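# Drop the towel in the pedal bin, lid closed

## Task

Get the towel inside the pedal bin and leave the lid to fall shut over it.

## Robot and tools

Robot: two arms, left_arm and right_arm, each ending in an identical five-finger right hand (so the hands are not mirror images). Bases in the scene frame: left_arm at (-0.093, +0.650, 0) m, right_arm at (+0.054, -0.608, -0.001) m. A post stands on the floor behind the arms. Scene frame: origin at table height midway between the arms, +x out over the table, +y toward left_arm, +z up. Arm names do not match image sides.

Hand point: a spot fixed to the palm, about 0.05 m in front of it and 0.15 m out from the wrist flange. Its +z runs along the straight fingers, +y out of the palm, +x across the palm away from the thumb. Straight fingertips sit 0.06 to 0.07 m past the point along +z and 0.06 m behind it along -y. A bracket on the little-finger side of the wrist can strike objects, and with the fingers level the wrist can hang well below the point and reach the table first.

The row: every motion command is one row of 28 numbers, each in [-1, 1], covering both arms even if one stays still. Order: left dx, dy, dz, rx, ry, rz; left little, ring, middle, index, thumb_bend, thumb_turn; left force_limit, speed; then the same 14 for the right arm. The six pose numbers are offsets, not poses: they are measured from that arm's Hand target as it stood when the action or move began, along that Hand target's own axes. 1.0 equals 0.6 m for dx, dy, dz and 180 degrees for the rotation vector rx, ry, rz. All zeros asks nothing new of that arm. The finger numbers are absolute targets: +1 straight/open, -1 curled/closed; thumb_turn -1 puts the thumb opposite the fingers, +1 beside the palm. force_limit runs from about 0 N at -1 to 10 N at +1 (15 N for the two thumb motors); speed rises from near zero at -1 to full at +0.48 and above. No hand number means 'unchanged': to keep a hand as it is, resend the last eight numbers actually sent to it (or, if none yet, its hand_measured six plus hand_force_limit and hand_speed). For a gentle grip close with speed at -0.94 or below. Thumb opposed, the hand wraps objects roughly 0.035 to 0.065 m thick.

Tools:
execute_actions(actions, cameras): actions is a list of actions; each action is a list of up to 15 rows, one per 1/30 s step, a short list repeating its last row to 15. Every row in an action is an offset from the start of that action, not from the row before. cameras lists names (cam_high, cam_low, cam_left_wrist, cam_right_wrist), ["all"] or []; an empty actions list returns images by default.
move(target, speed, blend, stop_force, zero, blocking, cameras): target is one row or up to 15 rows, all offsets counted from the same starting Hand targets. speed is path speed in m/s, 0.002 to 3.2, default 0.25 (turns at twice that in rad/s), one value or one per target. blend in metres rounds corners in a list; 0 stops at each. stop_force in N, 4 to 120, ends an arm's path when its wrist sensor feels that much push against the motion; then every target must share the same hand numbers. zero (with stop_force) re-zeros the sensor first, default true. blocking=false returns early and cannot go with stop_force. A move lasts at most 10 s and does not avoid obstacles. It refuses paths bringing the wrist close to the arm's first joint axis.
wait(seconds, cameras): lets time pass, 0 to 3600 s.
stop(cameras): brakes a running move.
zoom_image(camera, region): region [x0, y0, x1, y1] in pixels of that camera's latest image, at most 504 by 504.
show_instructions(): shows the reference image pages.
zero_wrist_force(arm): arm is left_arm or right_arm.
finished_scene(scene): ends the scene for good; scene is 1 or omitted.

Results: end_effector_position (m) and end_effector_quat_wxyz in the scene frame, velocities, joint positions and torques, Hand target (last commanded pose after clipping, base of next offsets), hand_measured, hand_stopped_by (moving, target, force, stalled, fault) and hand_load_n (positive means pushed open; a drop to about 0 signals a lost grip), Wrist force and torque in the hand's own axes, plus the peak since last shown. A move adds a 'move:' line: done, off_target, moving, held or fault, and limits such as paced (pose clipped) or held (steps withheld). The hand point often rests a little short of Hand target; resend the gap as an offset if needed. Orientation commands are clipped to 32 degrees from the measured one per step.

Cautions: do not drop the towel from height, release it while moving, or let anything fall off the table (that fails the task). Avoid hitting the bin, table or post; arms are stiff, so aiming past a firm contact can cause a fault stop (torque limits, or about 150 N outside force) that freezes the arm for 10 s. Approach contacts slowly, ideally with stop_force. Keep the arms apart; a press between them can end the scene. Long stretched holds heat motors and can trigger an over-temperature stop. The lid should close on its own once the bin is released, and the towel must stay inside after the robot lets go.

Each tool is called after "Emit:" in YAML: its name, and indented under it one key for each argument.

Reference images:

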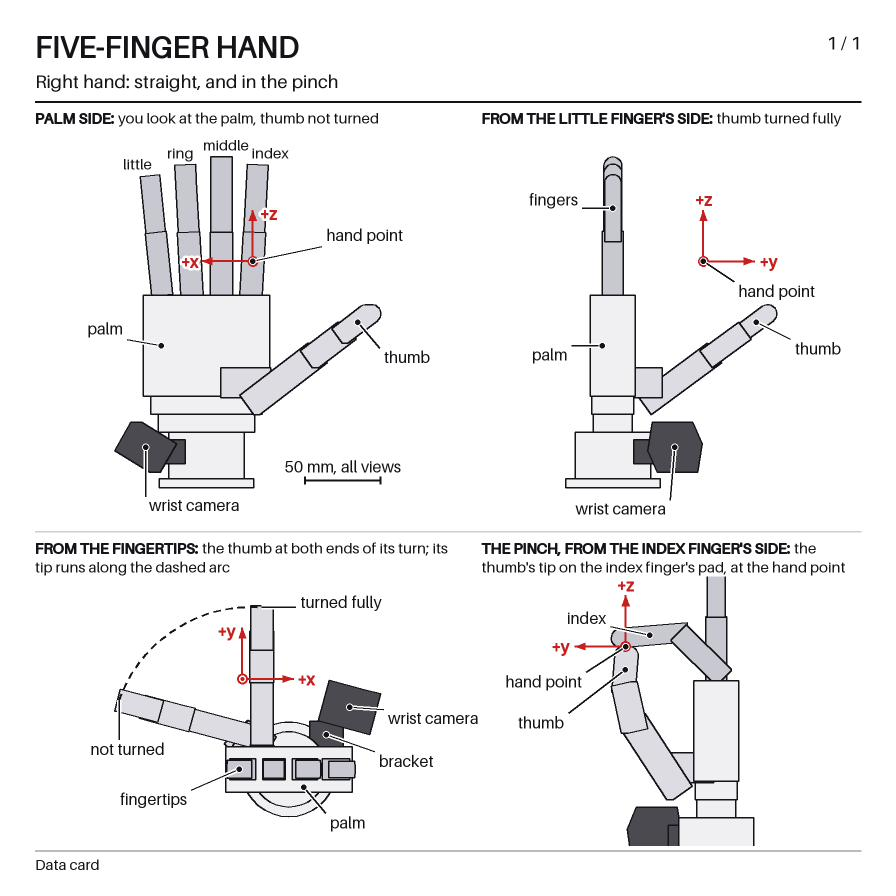

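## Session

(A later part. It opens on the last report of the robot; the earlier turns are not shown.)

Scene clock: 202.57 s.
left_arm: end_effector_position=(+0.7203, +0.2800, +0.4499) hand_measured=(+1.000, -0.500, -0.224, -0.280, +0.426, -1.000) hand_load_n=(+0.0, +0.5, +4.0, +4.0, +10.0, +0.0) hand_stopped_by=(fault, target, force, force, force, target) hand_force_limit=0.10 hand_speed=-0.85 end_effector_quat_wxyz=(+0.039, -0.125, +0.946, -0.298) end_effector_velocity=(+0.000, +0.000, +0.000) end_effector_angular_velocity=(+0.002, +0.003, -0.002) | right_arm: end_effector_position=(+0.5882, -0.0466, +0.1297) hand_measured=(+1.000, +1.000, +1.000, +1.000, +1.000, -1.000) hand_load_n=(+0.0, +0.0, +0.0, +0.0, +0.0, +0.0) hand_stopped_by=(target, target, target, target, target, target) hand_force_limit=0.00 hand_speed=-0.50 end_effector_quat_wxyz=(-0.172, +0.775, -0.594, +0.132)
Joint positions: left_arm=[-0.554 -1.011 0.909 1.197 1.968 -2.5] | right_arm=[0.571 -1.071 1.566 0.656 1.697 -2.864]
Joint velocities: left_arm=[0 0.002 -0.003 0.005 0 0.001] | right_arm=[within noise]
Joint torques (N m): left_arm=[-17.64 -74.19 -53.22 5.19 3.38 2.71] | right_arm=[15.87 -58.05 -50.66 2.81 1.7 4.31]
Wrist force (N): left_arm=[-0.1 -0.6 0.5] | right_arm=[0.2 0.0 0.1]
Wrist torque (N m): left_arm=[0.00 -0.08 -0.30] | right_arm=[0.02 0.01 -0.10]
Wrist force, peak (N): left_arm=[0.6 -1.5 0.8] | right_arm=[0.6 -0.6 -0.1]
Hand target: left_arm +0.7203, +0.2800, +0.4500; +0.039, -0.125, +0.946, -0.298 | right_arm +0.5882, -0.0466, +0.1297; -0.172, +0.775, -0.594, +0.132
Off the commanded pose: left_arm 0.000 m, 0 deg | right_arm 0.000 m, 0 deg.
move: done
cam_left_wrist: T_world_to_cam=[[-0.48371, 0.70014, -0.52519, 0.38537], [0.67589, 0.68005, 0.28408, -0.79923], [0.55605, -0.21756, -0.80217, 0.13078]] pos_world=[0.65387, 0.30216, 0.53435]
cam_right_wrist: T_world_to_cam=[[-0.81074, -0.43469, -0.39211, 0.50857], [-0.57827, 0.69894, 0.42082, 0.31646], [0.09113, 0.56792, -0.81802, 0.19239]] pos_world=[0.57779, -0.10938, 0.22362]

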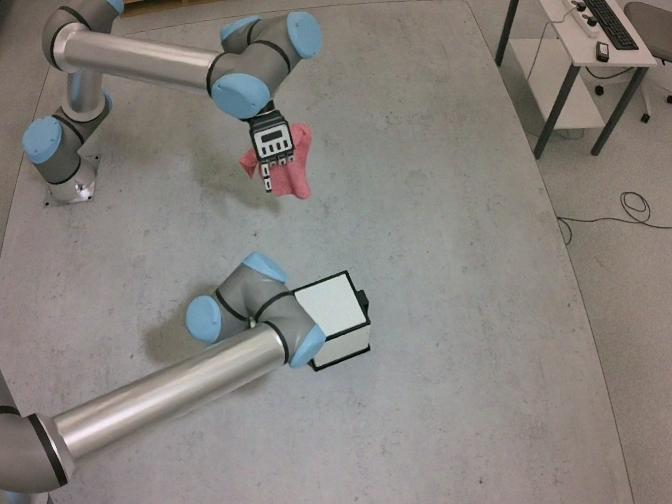

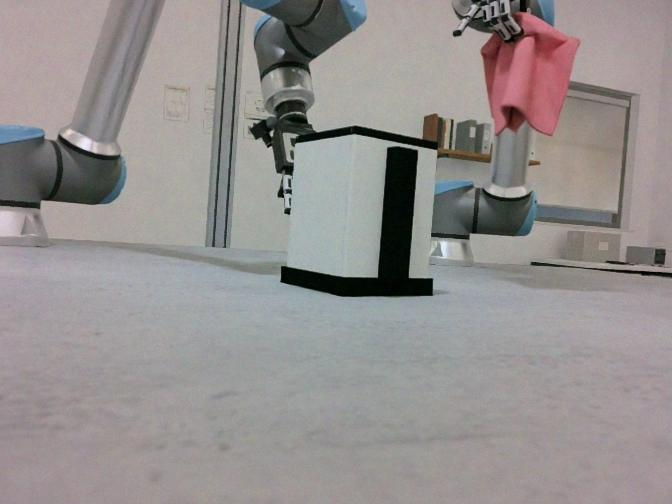

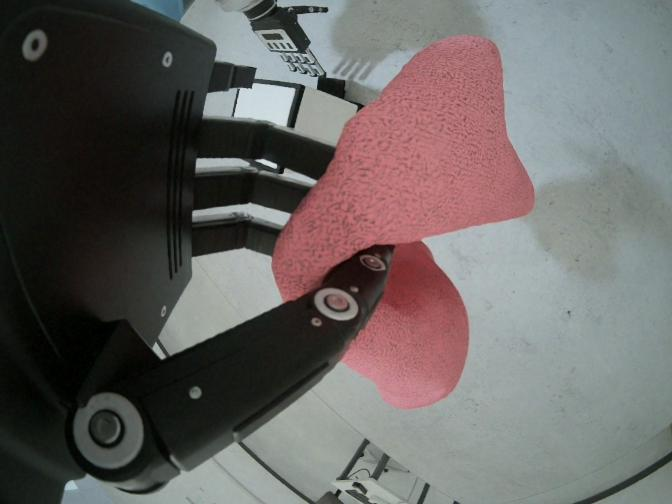

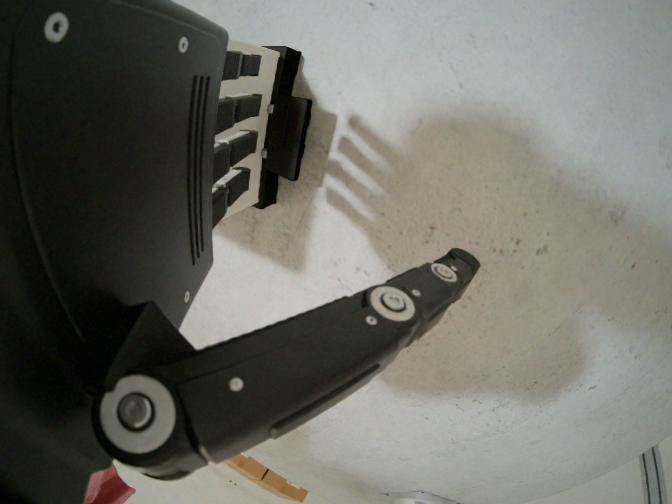

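Emit:
move:
  target:
    - [0,0,0,0,0,0,0.1,-0.5,-0.5,-0.5,0.1,-1,0.1,-0.85,0,0.0317,0.068,0,0,0,1,1,1,1,1,-1,0,-0.5]
    - [0,0,0,0,0,0,0.1,-0.5,-0.5,-0.5,0.1,-1,0.1,-0.85,0,0.0599,0.1284,0,0,0,1,1,1,1,1,-1,0,-0.5]
  speed: [0.08, 0.01]
  stop_force: 10
  cameras: ["all"]

Scene clock: 220.83 s.
left_arm: end_effector_position=(+0.7203, +0.2799, +0.4500) hand_measured=(+1.000, -0.500, -0.224, -0.280, +0.426, -1.000) hand_load_n=(+0.0, +0.0, +4.0, +4.0, +10.0, +0.0) hand_stopped_by=(fault, target, force, force, force, target) hand_force_limit=0.10 hand_speed=-0.85 end_effector_quat_wxyz=(+0.039, -0.125, +0.946, -0.298) | right_arm: end_effector_position=(+0.5882, -0.0465, +0.0601) hand_measured=(+1.000, +1.000, +1.000, +1.000, +1.000, -1.000) hand_load_n=(+0.0, +0.0, +0.0, +0.0, +0.0, +0.0) hand_stopped_by=(target, target, target, target, target, target) hand_force_limit=0.00 hand_speed=-0.50 end_effector_quat_wxyz=(-0.172, +0.775, -0.594, +0.132)
Joint positions: left_arm=[-0.554 -1.011 0.909 1.197 1.968 -2.5] | right_arm=[0.571 -1.011 1.612 0.551 1.697 -2.864]
Joint torques (N m): left_arm=[-11.66 -75.92 -53.15 5.54 3.64 2.57] | right_arm=[9.29 -85.25 -46.53 3.23 0.92 4.42]
Wrist force (N): left_arm=[-0.5 -0.6 0.6] | right_arm=[0.9 -0.6 -11.1]
Wrist torque (N m): left_arm=[-0.01 -0.01 -0.32] | right_arm=[0.69 0.27 -0.06]
Wrist force, peak (N): left_arm=[-0.5 -1.0 0.8] | right_arm=[0.7 -0.9 -15.8]
Hand target: left_arm +0.7203, +0.2800, +0.4500; +0.039, -0.125, +0.946, -0.298 | right_arm +0.5882, -0.0465, +0.0601; -0.172, +0.775, -0.594, +0.132 (not the last commanded pose)
Off the commanded pose: left_arm 0.000 m, 0 deg | right_arm 0.015 m, 0 deg.
move: contact (right_arm); path passed 1 of 2 targets
cam_left_wrist: T_world_to_cam=[[-0.4836, 0.70032, -0.52506, 0.38529], [0.67613, 0.67984, 0.28402, -0.79925], [0.55586, -0.21766, -0.80228, 0.13106]] pos_world=[0.65387, 0.30206, 0.53445]
cam_right_wrist: T_world_to_cam=[[-0.81076, -0.43466, -0.39209, 0.48134], [-0.57824, 0.69896, 0.42084, 0.34566], [0.09113, 0.56792, -0.81802, 0.1354]] pos_world=[0.57779, -0.10928, 0.15402]

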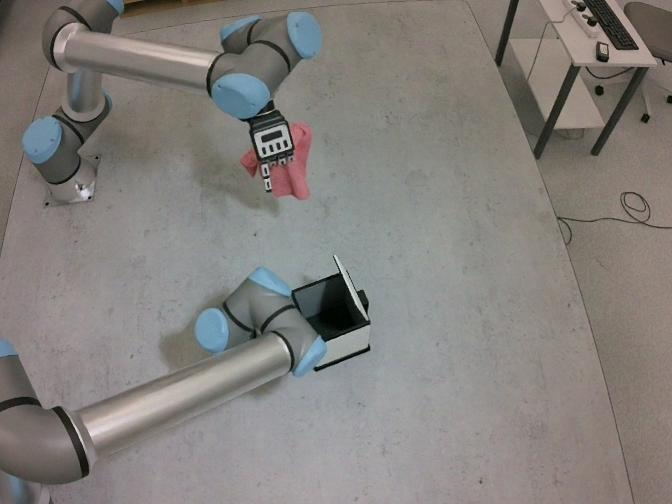

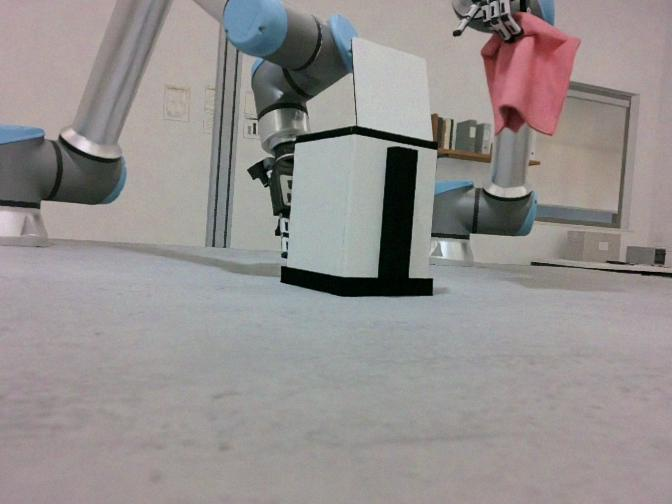

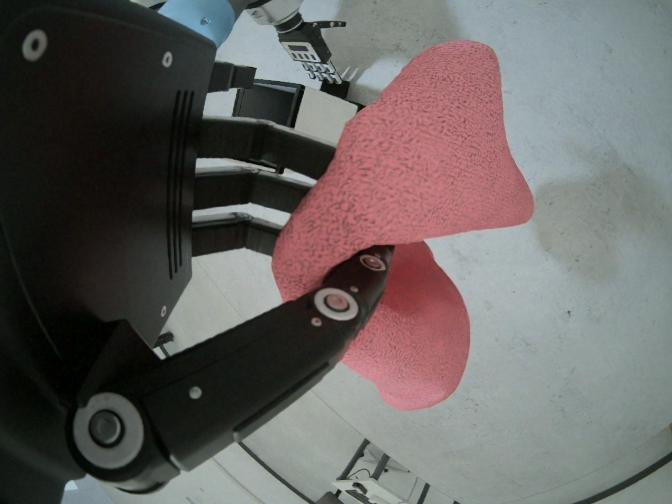

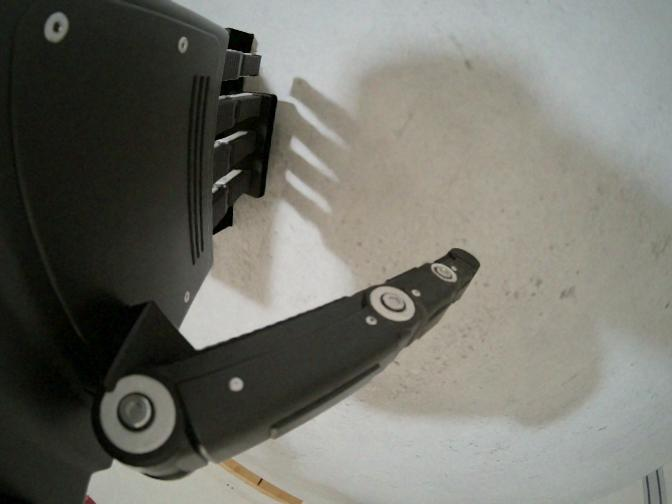

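Emit:
zoom_image:
  camera: "cam_high"
  region: [260, 230, 400, 390]

Emit:
zoom_image:
  camera: "cam_low"
  region: [220, 0, 600, 300]

Scaled by 3.150 from the camera's image (finer frame: 960x720).

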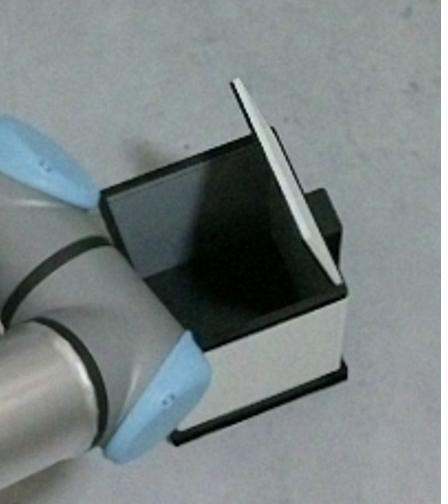

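Scaled by 1.326 from the camera's image (finer frame: 960x720).

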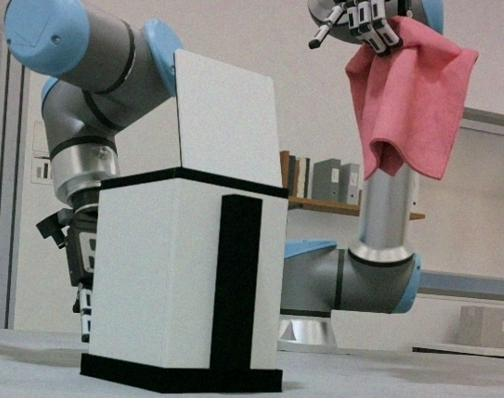

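Emit:
move:
  target:
    - [0,0,0,0,0,0,0.1,-0.5,-0.5,-0.5,0.1,-1,0.1,-0.85,0,-0.0352,-0.0755,0,0,0,1,1,1,1,1,-1,0,-0.5]
    - [0,0,0,0,0,0,0.1,-0.5,-0.5,-0.5,0.1,-1,0.1,-0.85,0.026,-0.0207,-0.0822,0.0831,-0.03,-0.0471,1,1,1,1,1,-1,0,-0.5]
  speed: [0.025, 0.2]
  cameras: ["all"]

Scene clock: 265.83 s.
left_arm: end_effector_position=(+0.7203, +0.2799, +0.4500) hand_measured=(+1.000, -0.500, -0.224, -0.280, +0.426, -1.000) hand_load_n=(+0.0, +0.0, +4.0, +4.0, +10.5, +0.0) hand_stopped_by=(fault, target, force, force, force, target) hand_force_limit=0.10 hand_speed=-0.85 end_effector_quat_wxyz=(+0.039, -0.125, +0.946, -0.298) | right_arm: end_effector_position=(+0.5830, -0.0641, +0.1100) hand_measured=(+1.000, +1.000, +1.000, +1.000, +1.000, -1.000) hand_load_n=(+0.0, +0.0, +0.0, -0.5, +0.0, +0.0) hand_stopped_by=(target, target, target, target, target, target) hand_force_limit=0.00 hand_speed=-0.50 end_effector_quat_wxyz=(-0.289, +0.793, -0.505, +0.183)
Joint positions: left_arm=[-0.554 -1.011 0.909 1.197 1.968 -2.5] | right_arm=[0.548 -1.196 1.79 0.281 1.639 -3.06]
Joint torques (N m): left_arm=[0.01 -74.08 -53.21 5.36 3.42 2.69] | right_arm=[-19.95 -79.51 -21.24 -0.11 -2.34 -3.85]
Wrist force (N): left_arm=[-0.3 -0.4 0.7] | right_arm=[-0.1 -0.1 -0.1]
Wrist torque (N m): left_arm=[0.01 -0.04 -0.30] | right_arm=[0.07 0.05 -0.02]
Wrist force, peak (N): left_arm=[-0.3 -0.7 1.0] | right_arm=[0.9 -0.5 -11.6]
Hand target: left_arm +0.7203, +0.2800, +0.4500; +0.039, -0.125, +0.946, -0.298 | right_arm +0.5830, -0.0641, +0.1100; -0.289, +0.793, -0.505, +0.183
Off the commanded pose: left_arm 0.000 m, 0 deg | right_arm 0.000 m, 0 deg.
move: done
cam_left_wrist: T_world_to_cam=[[-0.4836, 0.70032, -0.52506, 0.38529], [0.67613, 0.67984, 0.28402, -0.79925], [0.55586, -0.21766, -0.80228, 0.13106]] pos_world=[0.65387, 0.30206, 0.53445]
cam_right_wrist: T_world_to_cam=[[-0.60355, -0.5131, -0.6103, 0.38719], [-0.77775, 0.54741, 0.30893, 0.45287], [0.17557, 0.66112, -0.72945, 0.13368]] pos_world=[0.56244, -0.13762, 0.19391]

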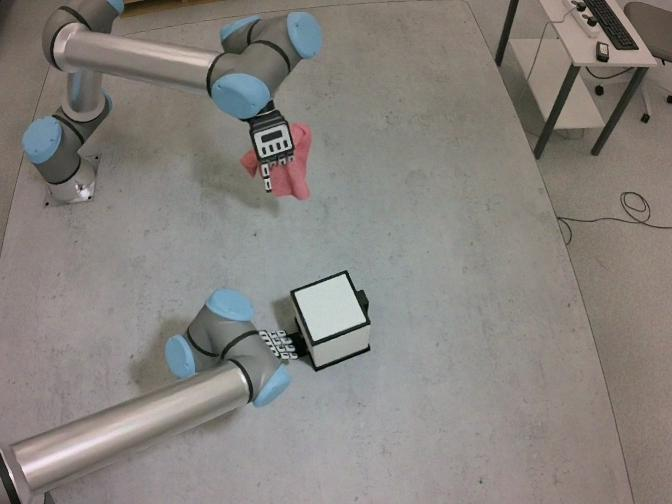

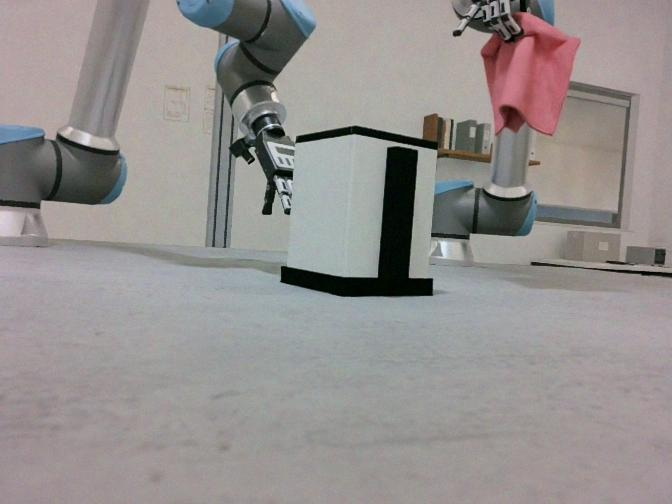

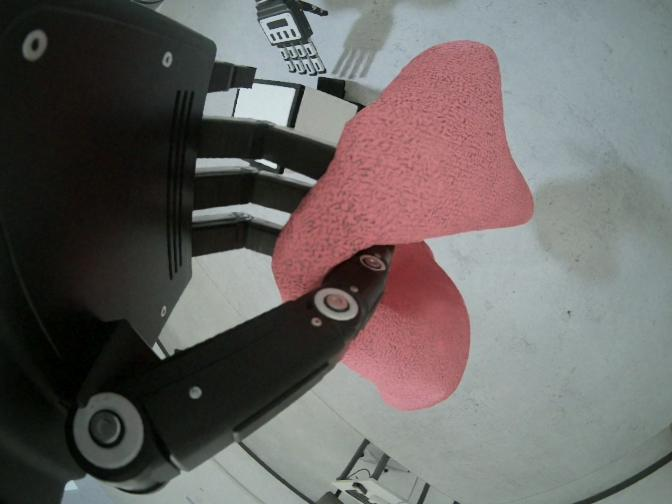

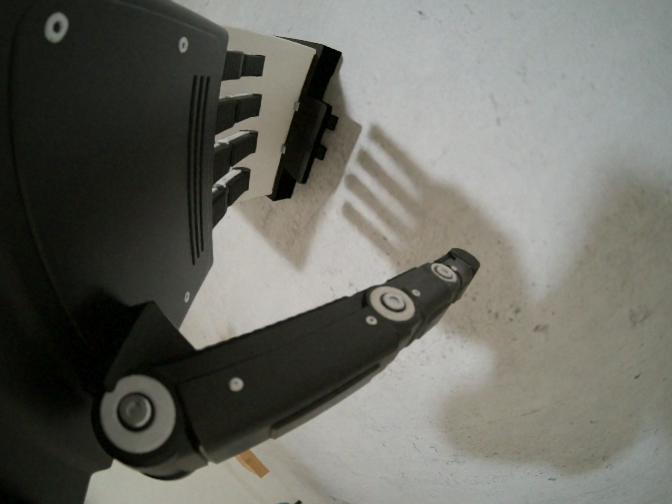

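Emit:
zoom_image:
  camera: "cam_high"
  region: [230, 260, 390, 400]

Scaled by 3.150 from the camera's image (finer frame: 960x720).

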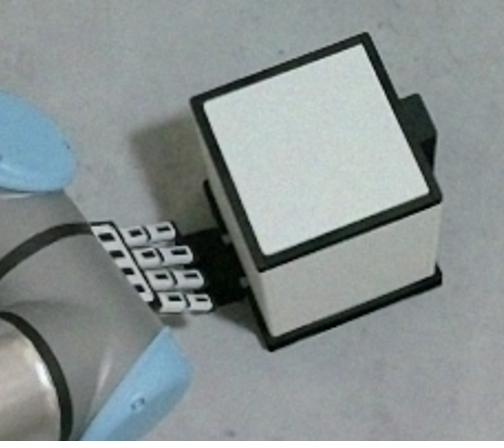

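Emit:
move:
  target:
    - [0,0,0,0,0,0,0.1,-0.5,-0.5,-0.5,0.1,-1,0.1,-0.85,0,0.0375,0.0447,0,0,0,1,1,1,1,1,-1,0,-0.5]
    - [0,0,0,0,0,0,0.1,-0.5,-0.5,-0.5,0.1,-1,0.1,-0.85,0,0.0836,0.0996,0,0,0,1,1,1,1,1,-1,0,-0.5]
  speed: [0.08, 0.01]
  stop_force: 12
  cameras: ["cam_high", "cam_low", "cam_right_wrist"]

Emit:
zoom_image:
  camera: "cam_high"
  region: [230, 240, 390, 400]

Emit:
zoom_image:
  camera: "cam_low"
  region: [220, 0, 600, 300]

Scene clock: 279.00 s.
left_arm: end_effector_position=(+0.7203, +0.2800, +0.4500) hand_measured=(+1.000, -0.500, -0.224, -0.280, +0.426, -1.000) hand_load_n=(+0.0, +0.0, +4.0, +4.0, +10.5, +0.0) hand_stopped_by=(fault, target, force, force, force, target) hand_force_limit=0.10 hand_speed=-0.85 end_effector_quat_wxyz=(+0.039, -0.125, +0.946, -0.298) | right_arm: end_effector_position=(+0.5830, -0.0641, +0.0373) hand_measured=(+1.000, +1.000, +1.000, +1.000, +1.000, -1.000) hand_load_n=(+0.0, +0.0, +0.5, +0.0, +0.0, +0.0) hand_stopped_by=(target, target, target, target, target, target) hand_force_limit=0.00 hand_speed=-0.50 end_effector_quat_wxyz=(-0.289, +0.793, -0.505, +0.183)
Joint positions: left_arm=[-0.554 -1.011 0.909 1.197 1.968 -2.5] | right_arm=[0.548 -1.122 1.836 0.16 1.638 -3.06]
Joint torques (N m): left_arm=[2.77 -74.34 -52.39 5.56 3.36 2.53] | right_arm=[11.15 -75.63 -43.93 2.32 0.22 3.64]
Wrist force (N): left_arm=[-0.5 -0.9 0.6] | right_arm=[0.1 -4.0 -12.2]
Wrist torque (N m): left_arm=[-0.06 0.00 -0.34] | right_arm=[0.95 0.29 -0.10]
Wrist force, peak (N): left_arm=[-0.5 -0.6 1.0] | right_arm=[-0.1 -5.8 -16.2]
Hand target: left_arm +0.7203, +0.2800, +0.4500; +0.039, -0.125, +0.946, -0.298 | right_arm +0.5830, -0.0641, +0.0373; -0.289, +0.793, -0.505, +0.183 (not the last commanded pose)
Off the commanded pose: left_arm 0.000 m, 0 deg | right_arm 0.005 m, 0 deg.
move: contact (right_arm); path passed 1 of 2 targets
cam_right_wrist: T_world_to_cam=[[-0.60319, -0.51312, -0.61063, 0.34266], [-0.77801, 0.54715, 0.30876, 0.47545], [0.17567, 0.66131, -0.72925, 0.08059]] pos_world=[0.56244, -0.13761, 0.12121]

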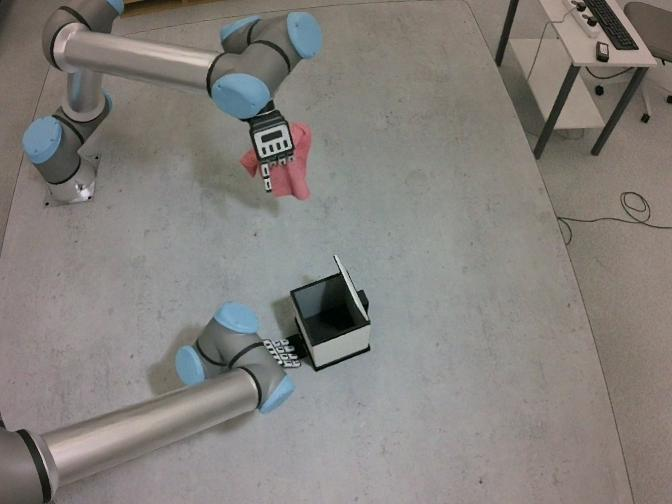

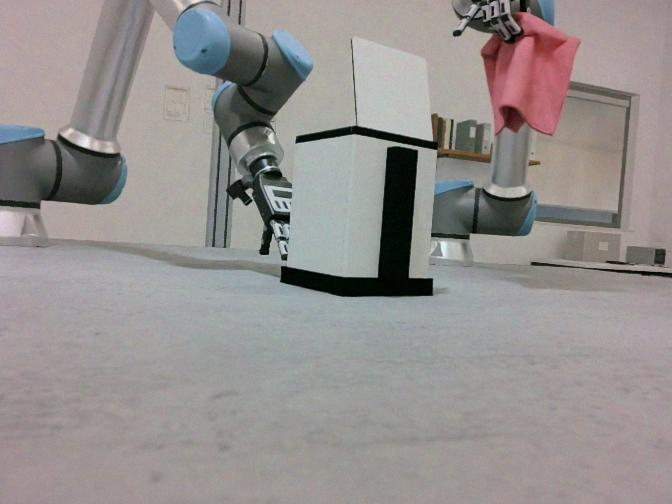

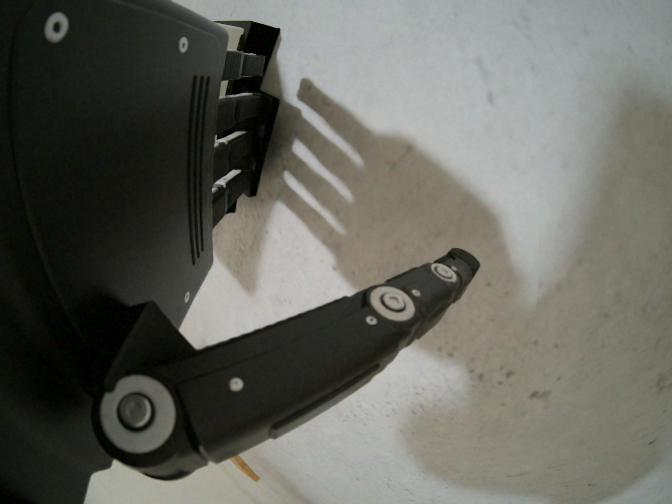

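Scaled by 3.150 from the camera's image (finer frame: 960x720).

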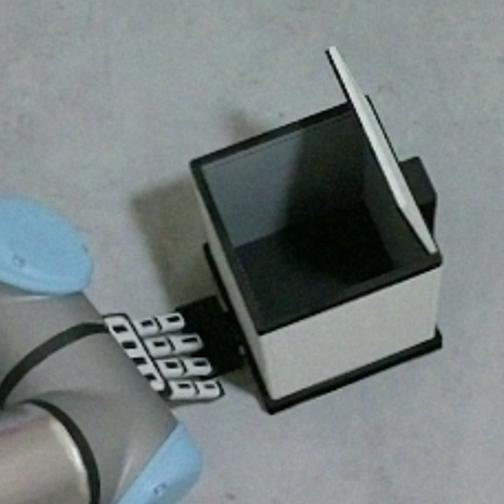

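Scaled by 1.326 from the camera's image (finer frame: 960x720).

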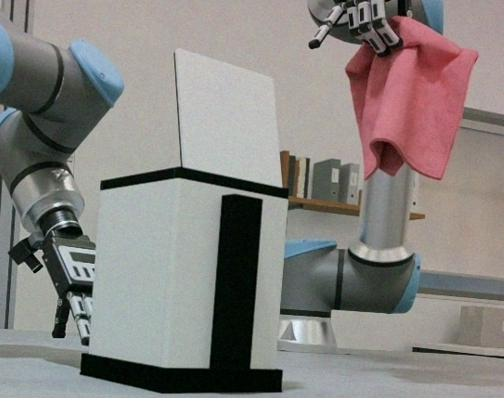

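Emit:
zoom_image:
  camera: "cam_high"
  region: [200, 80, 360, 240]

Emit:
zoom_image:
  camera: "cam_low"
  region: [420, 0, 620, 180]

Scaled by 3.150 from the camera's image (finer frame: 960x720).

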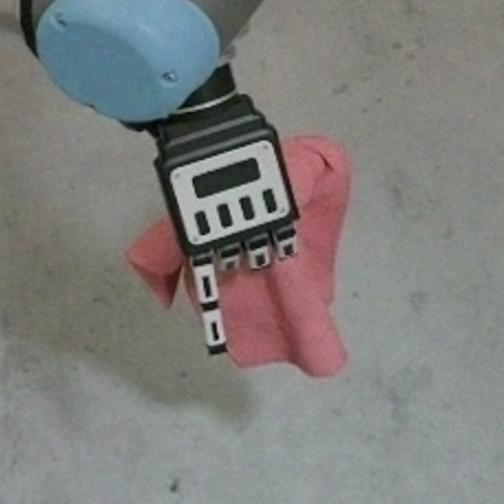

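Scaled by 2.520 from the camera's image (finer frame: 960x720).

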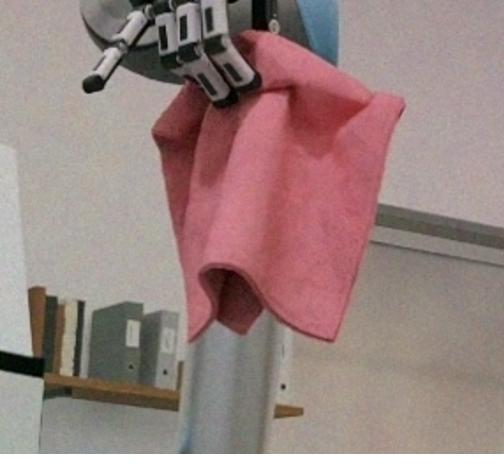

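Emit:
move:
  target:
    - [0.0817,-0.4253,0.257,0,0,0,0.1,-0.5,-0.5,-0.5,0.1,-1,0.1,-0.85,0,0,0,0,0,0,1,1,1,1,1,-1,0,-0.5]
    - [0.0223,-0.3233,0.4093,0,0,0,0.1,-0.5,-0.5,-0.5,0.1,-1,0.1,-0.85,0,0,0,0,0,0,1,1,1,1,1,-1,0,-0.5]
  speed: [0.2, 0.1]
  blend: [0.02, 0]
  cameras: ["all"]

Emit:
zoom_image:
  camera: "cam_high"
  region: [230, 200, 430, 400]

Emit:
zoom_image:
  camera: "cam_low"
  region: [220, 0, 600, 300]

Scene clock: 294.07 s.
left_arm: end_effector_position=(+0.7835, -0.0121, +0.3594) hand_measured=(+1.000, -0.500, -0.224, -0.280, +0.426, -1.000) hand_load_n=(+0.0, +0.0, +4.5, +4.0, +10.5, +0.0) hand_stopped_by=(fault, target, force, force, force, target) hand_force_limit=0.10 hand_speed=-0.85 end_effector_quat_wxyz=(+0.049, -0.124, +0.942, -0.308) | right_arm: end_effector_position=(+0.5830, -0.0641, +0.0373) hand_measured=(+1.000, +1.000, +1.000, +1.000, +1.000, -1.000) hand_load_n=(-0.5, +0.0, +0.0, +0.0, +0.0, +0.0) hand_stopped_by=(target, target, target, target, target, target) hand_force_limit=0.00 hand_speed=-0.50 end_effector_quat_wxyz=(-0.289, +0.793, -0.505, +0.183)
Joint positions: left_arm=[-0.769 -0.447 0.035 1.409 1.858 -2.701] | right_arm=[0.548 -1.122 1.836 0.16 1.638 -3.06]
Joint torques (N m): left_arm=[9.28 -102.46 -50.51 -1.17 3.34 3.16] | right_arm=[-5.26 -75.83 -43.62 0.86 0.03 3.52]
Wrist force (N): left_arm=[0.0 -0.5 0.1] | right_arm=[-0.3 -4.1 -12.6]
Wrist torque (N m): left_arm=[0.05 -0.09 -0.29] | right_arm=[0.95 0.33 -0.11]
Wrist force, peak (N): left_arm=[1.0 -1.6 0.1] | right_arm=[-0.2 -4.0 -12.8]
Hand target: left_arm +0.7849, -0.0130, +0.3598; +0.039, -0.125, +0.946, -0.298 | right_arm +0.5830, -0.0641, +0.0373; -0.289, +0.793, -0.505, +0.183
Off the commanded pose: left_arm 0.002 m, 2 deg | right_arm 0.000 m, 0 deg.
elbow stopped short (left arm): the move would have taken joint 3 (elbow) straighter than the controller allows.
move: done
cam_left_wrist: T_world_to_cam=[[-0.47432, 0.68786, -0.54943, 0.57413], [0.66631, 0.68839, 0.28661, -0.61082], [0.57537, -0.23014, -0.78485, -0.06195]] pos_world=[0.71496, 0.01131, 0.44189]
cam_right_wrist: T_world_to_cam=[[-0.60315, -0.51315, -0.61065, 0.34263], [-0.77804, 0.54712, 0.30872, 0.47547], [0.17568, 0.66131, -0.72925, 0.08059]] pos_world=[0.56244, -0.13761, 0.12121]

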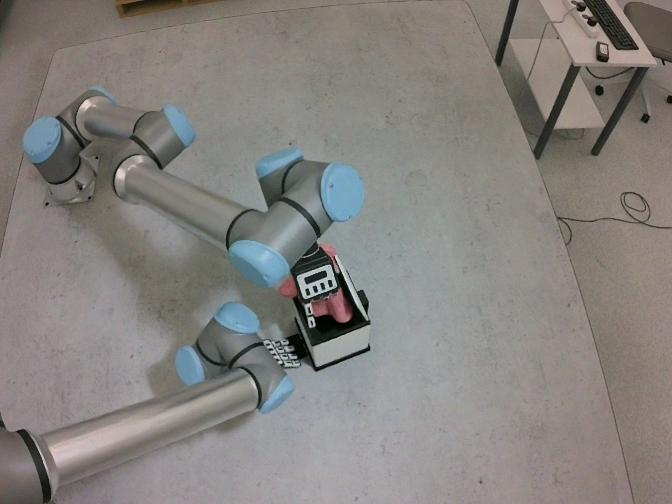

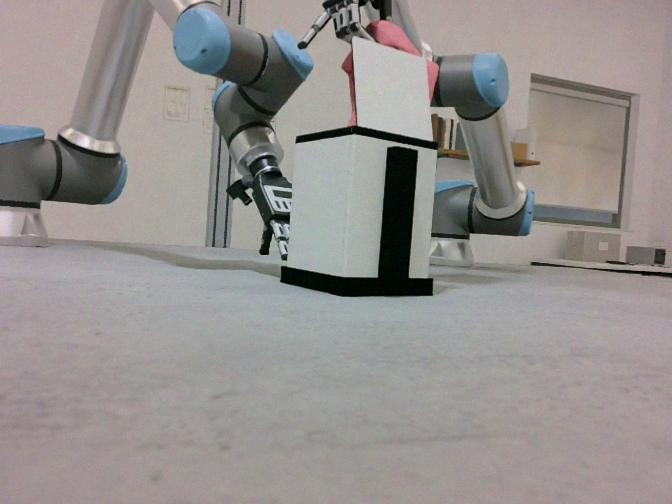

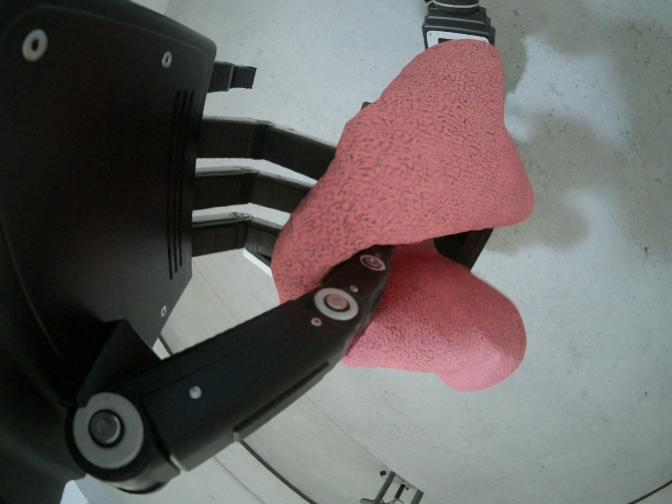

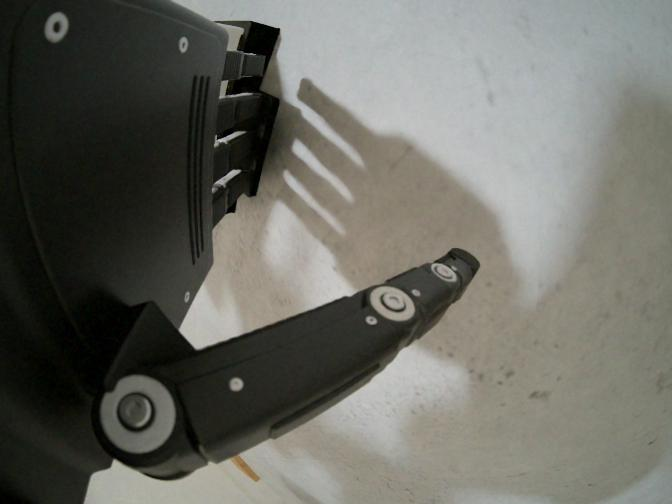

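Scaled by 2.520 from the camera's image (finer frame: 960x720).

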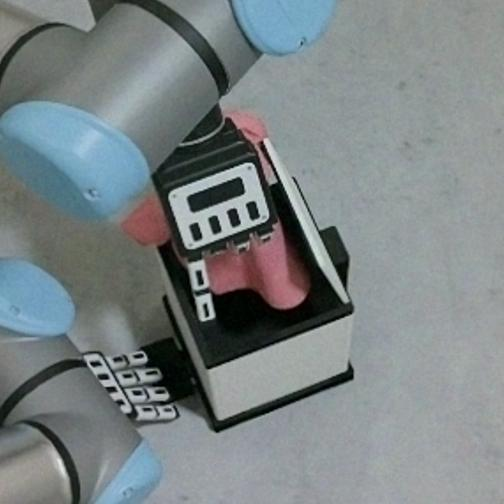

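Scaled by 1.326 from the camera's image (finer frame: 960x720).

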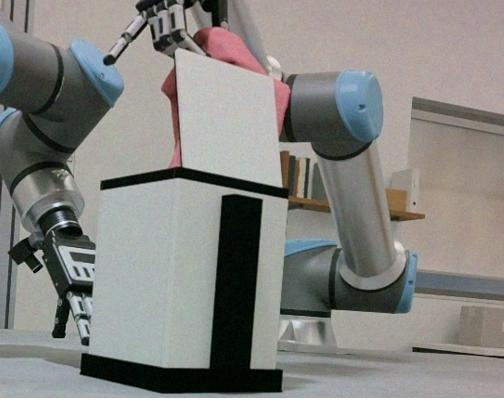

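Emit:
move:
  target: [0.0015,0.0265,0.1035,0,0,0,0.1,-0.5,-0.5,-0.5,0.1,-1,0.1,-0.85,0,0,0,0,0,0,1,1,1,1,1,-1,0,-0.5]
  speed: 0.08
  cameras: ["cam_high", "cam_low", "cam_left_wrist"]

Emit:
zoom_image:
  camera: "cam_high"
  region: [230, 200, 430, 400]

Emit:
zoom_image:
  camera: "cam_low"
  region: [220, 0, 600, 300]

Scene clock: 304.07 s.
left_arm: end_effector_position=(+0.7891, -0.0344, +0.2998) hand_measured=(+1.000, -0.500, -0.224, -0.280, +0.426, -1.000) hand_load_n=(+0.0, +0.0, +4.5, +4.0, +10.5, +0.0) hand_stopped_by=(fault, target, force, force, force, target) hand_force_limit=0.10 hand_speed=-0.85 end_effector_quat_wxyz=(+0.041, -0.125, +0.945, -0.300) | right_arm: end_effector_position=(+0.5830, -0.0641, +0.0373) hand_measured=(+1.000, +1.000, +1.000, +1.000, +1.000, -1.000) hand_load_n=(+0.0, +0.0, +0.0, +0.0, +0.0, +0.0) hand_stopped_by=(target, target, target, target, target, target) hand_force_limit=0.00 hand_speed=-0.50 end_effector_quat_wxyz=(-0.289, +0.793, -0.505, +0.183)
Joint positions: left_arm=[-0.779 -0.393 0.035 1.376 1.856 -2.709] | right_arm=[0.548 -1.122 1.836 0.16 1.638 -3.06]
Joint torques (N m): left_arm=[-18.1 -105.99 -37.64 -1.23 -3.2 -3.17] | right_arm=[-16.31 -75.33 -43.31 0.94 -0.45 3.15]
Wrist force (N): left_arm=[-0.6 -0.6 0.2] | right_arm=[-0.2 -4.1 -12.3]
Wrist torque (N m): left_arm=[0.02 0.00 -0.01] | right_arm=[0.93 0.31 -0.11]
Wrist force, peak (N): left_arm=[-0.4 -1.0 0.2] | right_arm=[-0.1 -4.2 -12.8]
Hand target: left_arm +0.7898, -0.0350, +0.2998; +0.039, -0.125, +0.946, -0.298 | right_arm +0.5830, -0.0641, +0.0373; -0.289, +0.793, -0.505, +0.183
Off the commanded pose: left_arm 0.001 m, 0 deg | right_arm 0.000 m, 0 deg.
elbow stopped short (left arm): the move would have taken joint 3 (elbow) straighter than the controller allows.
move: done
cam_left_wrist: T_world_to_cam=[[-0.48172, 0.6977, -0.53025, 0.55979], [0.67404, 0.68167, 0.28458, -0.58788], [0.56001, -0.22032, -0.79866, -0.10048]] pos_world=[0.72219, -0.01195, 0.38388]

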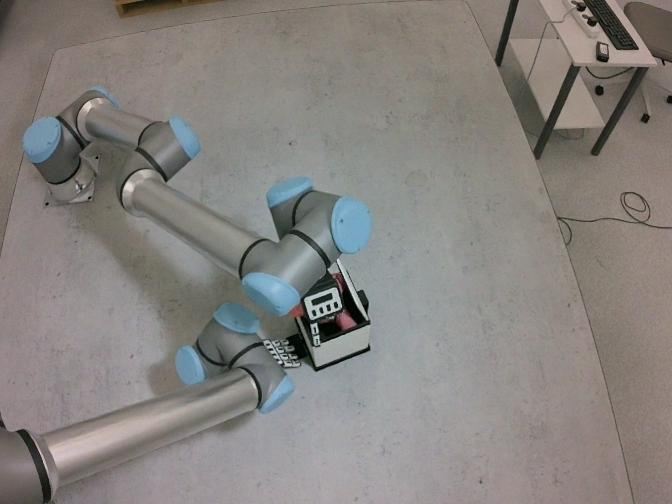

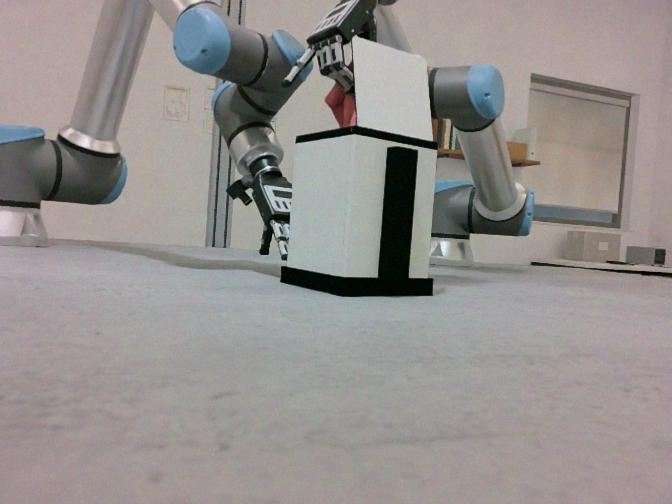

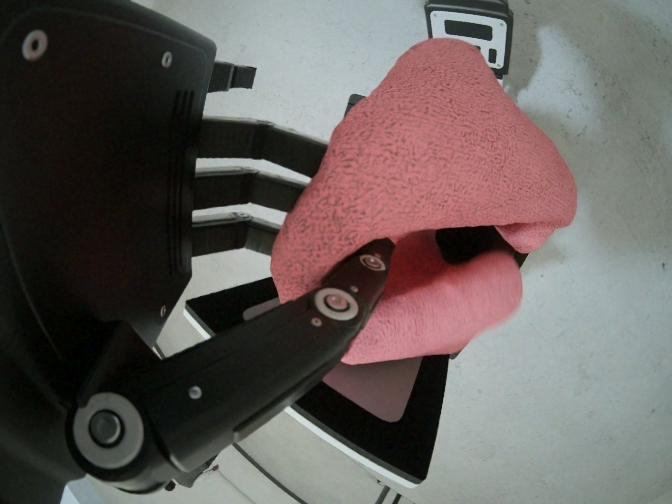

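Scaled by 2.520 from the camera's image (finer frame: 960x720).

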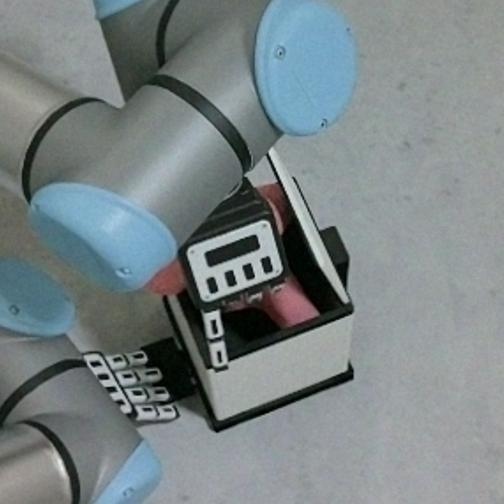

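Scaled by 1.326 from the camera's image (finer frame: 960x720).

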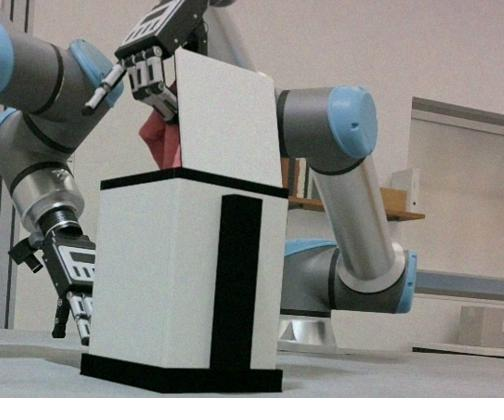

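Emit:
move:
  target: [-0.0128,0.0258,0.043,0,0,0,0.1,-0.5,-0.5,-0.5,0.1,-1,0.1,-0.85,0,0,0,0,0,0,1,1,1,1,1,-1,0,-0.5]
  speed: 0.06
  cameras: ["cam_high", "cam_low", "cam_left_wrist"]

Emit:
zoom_image:
  camera: "cam_high"
  region: [260, 220, 400, 380]

Emit:
zoom_image:
  camera: "cam_low"
  region: [250, 0, 500, 200]

Scene clock: 320.73 s.
left_arm: end_effector_position=(+0.7978, -0.0351, +0.2699) hand_measured=(+1.000, -0.500, -0.224, -0.280, +0.426, -1.000) hand_load_n=(+0.0, +0.0, +4.0, +4.5, +10.5, +0.0) hand_stopped_by=(fault, target, force, force, force, target) hand_force_limit=0.10 hand_speed=-0.85 end_effector_quat_wxyz=(+0.038, -0.125, +0.946, -0.298) | right_arm: end_effector_position=(+0.5830, -0.0641, +0.0373) hand_measured=(+1.000, +1.000, +1.000, +1.000, +1.000, -1.000) hand_load_n=(+0.0, +0.0, +0.5, +0.0, +0.0, +0.5) hand_stopped_by=(target, target, target, target, target, target) hand_force_limit=0.00 hand_speed=-0.50 end_effector_quat_wxyz=(-0.289, +0.793, -0.505, +0.183)
Joint positions: left_arm=[-0.773 -0.397 0.099 1.325 1.861 -2.703] | right_arm=[0.548 -1.122 1.836 0.16 1.638 -3.06]
Joint torques (N m): left_arm=[9.8 -129.49 -34.12 -1.18 1.76 3.07] | right_arm=[-16.78 -75.88 -43.16 0.85 -0.42 2.92]
Wrist force (N): left_arm=[-0.3 -0.4 -0.2] | right_arm=[-0.5 -3.8 -11.9]
Wrist torque (N m): left_arm=[0.06 -0.01 -0.31] | right_arm=[0.94 0.36 -0.12]
Wrist force, peak (N): left_arm=[-0.4 -0.8 0.7] | right_arm=[-0.3 -4.2 -13.0]
Hand target: left_arm +0.7977, -0.0350, +0.2698; +0.039, -0.125, +0.946, -0.298 | right_arm +0.5830, -0.0641, +0.0373; -0.289, +0.793, -0.505, +0.183
Off the commanded pose: left_arm 0.000 m, 0 deg | right_arm 0.000 m, 0 deg.
move: done
cam_left_wrist: T_world_to_cam=[[-0.48378, 0.70056, -0.52457, 0.54888], [0.67636, 0.67966, 0.28391, -0.58648], [0.55542, -0.21745, -0.80263, -0.1247]] pos_world=[0.73147, -0.01304, 0.35434]

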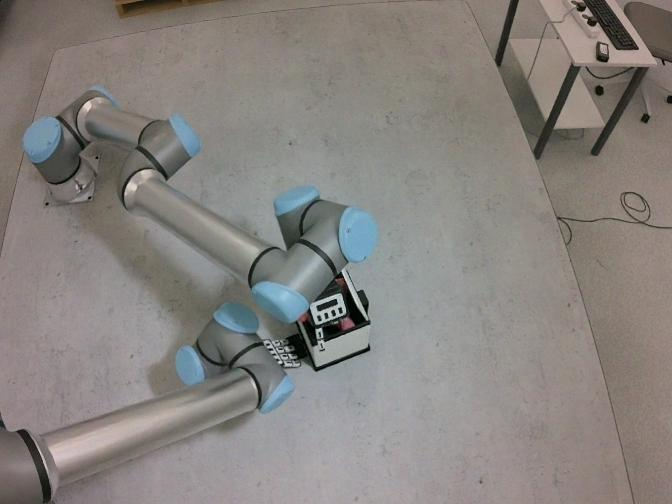

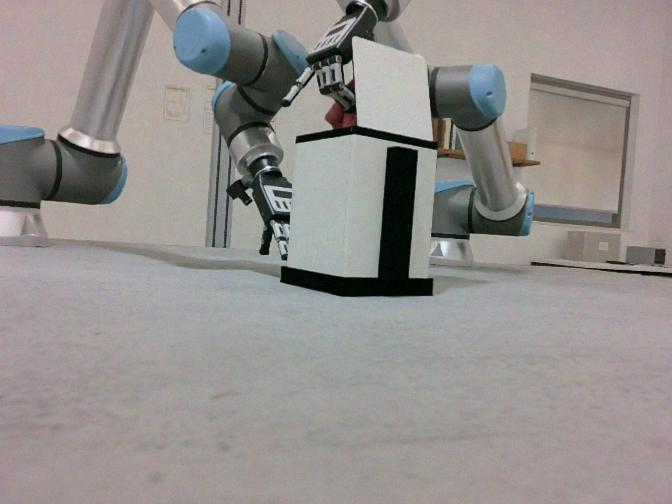

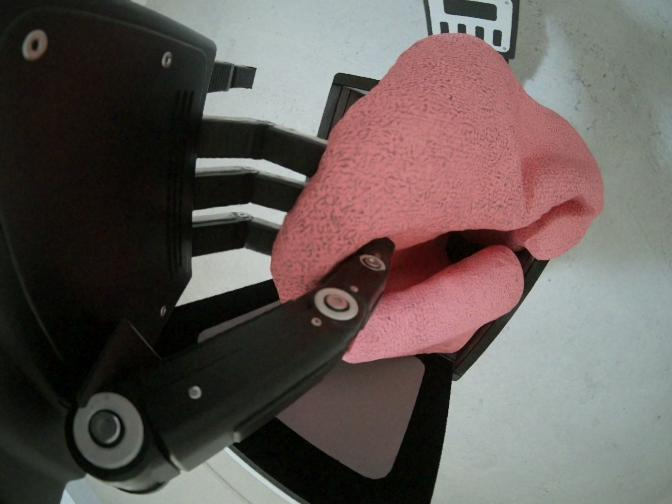

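Scaled by 3.150 from the camera's image (finer frame: 960x720).

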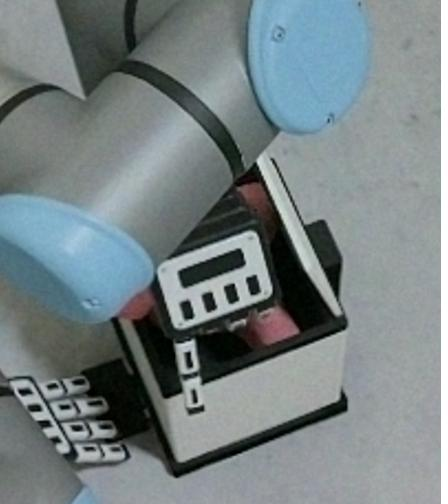

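Scaled by 2.016 from the camera's image (finer frame: 960x720).

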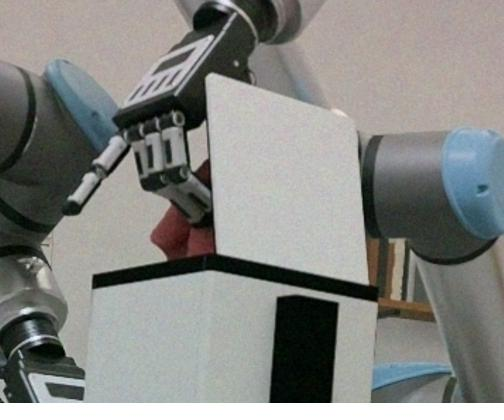

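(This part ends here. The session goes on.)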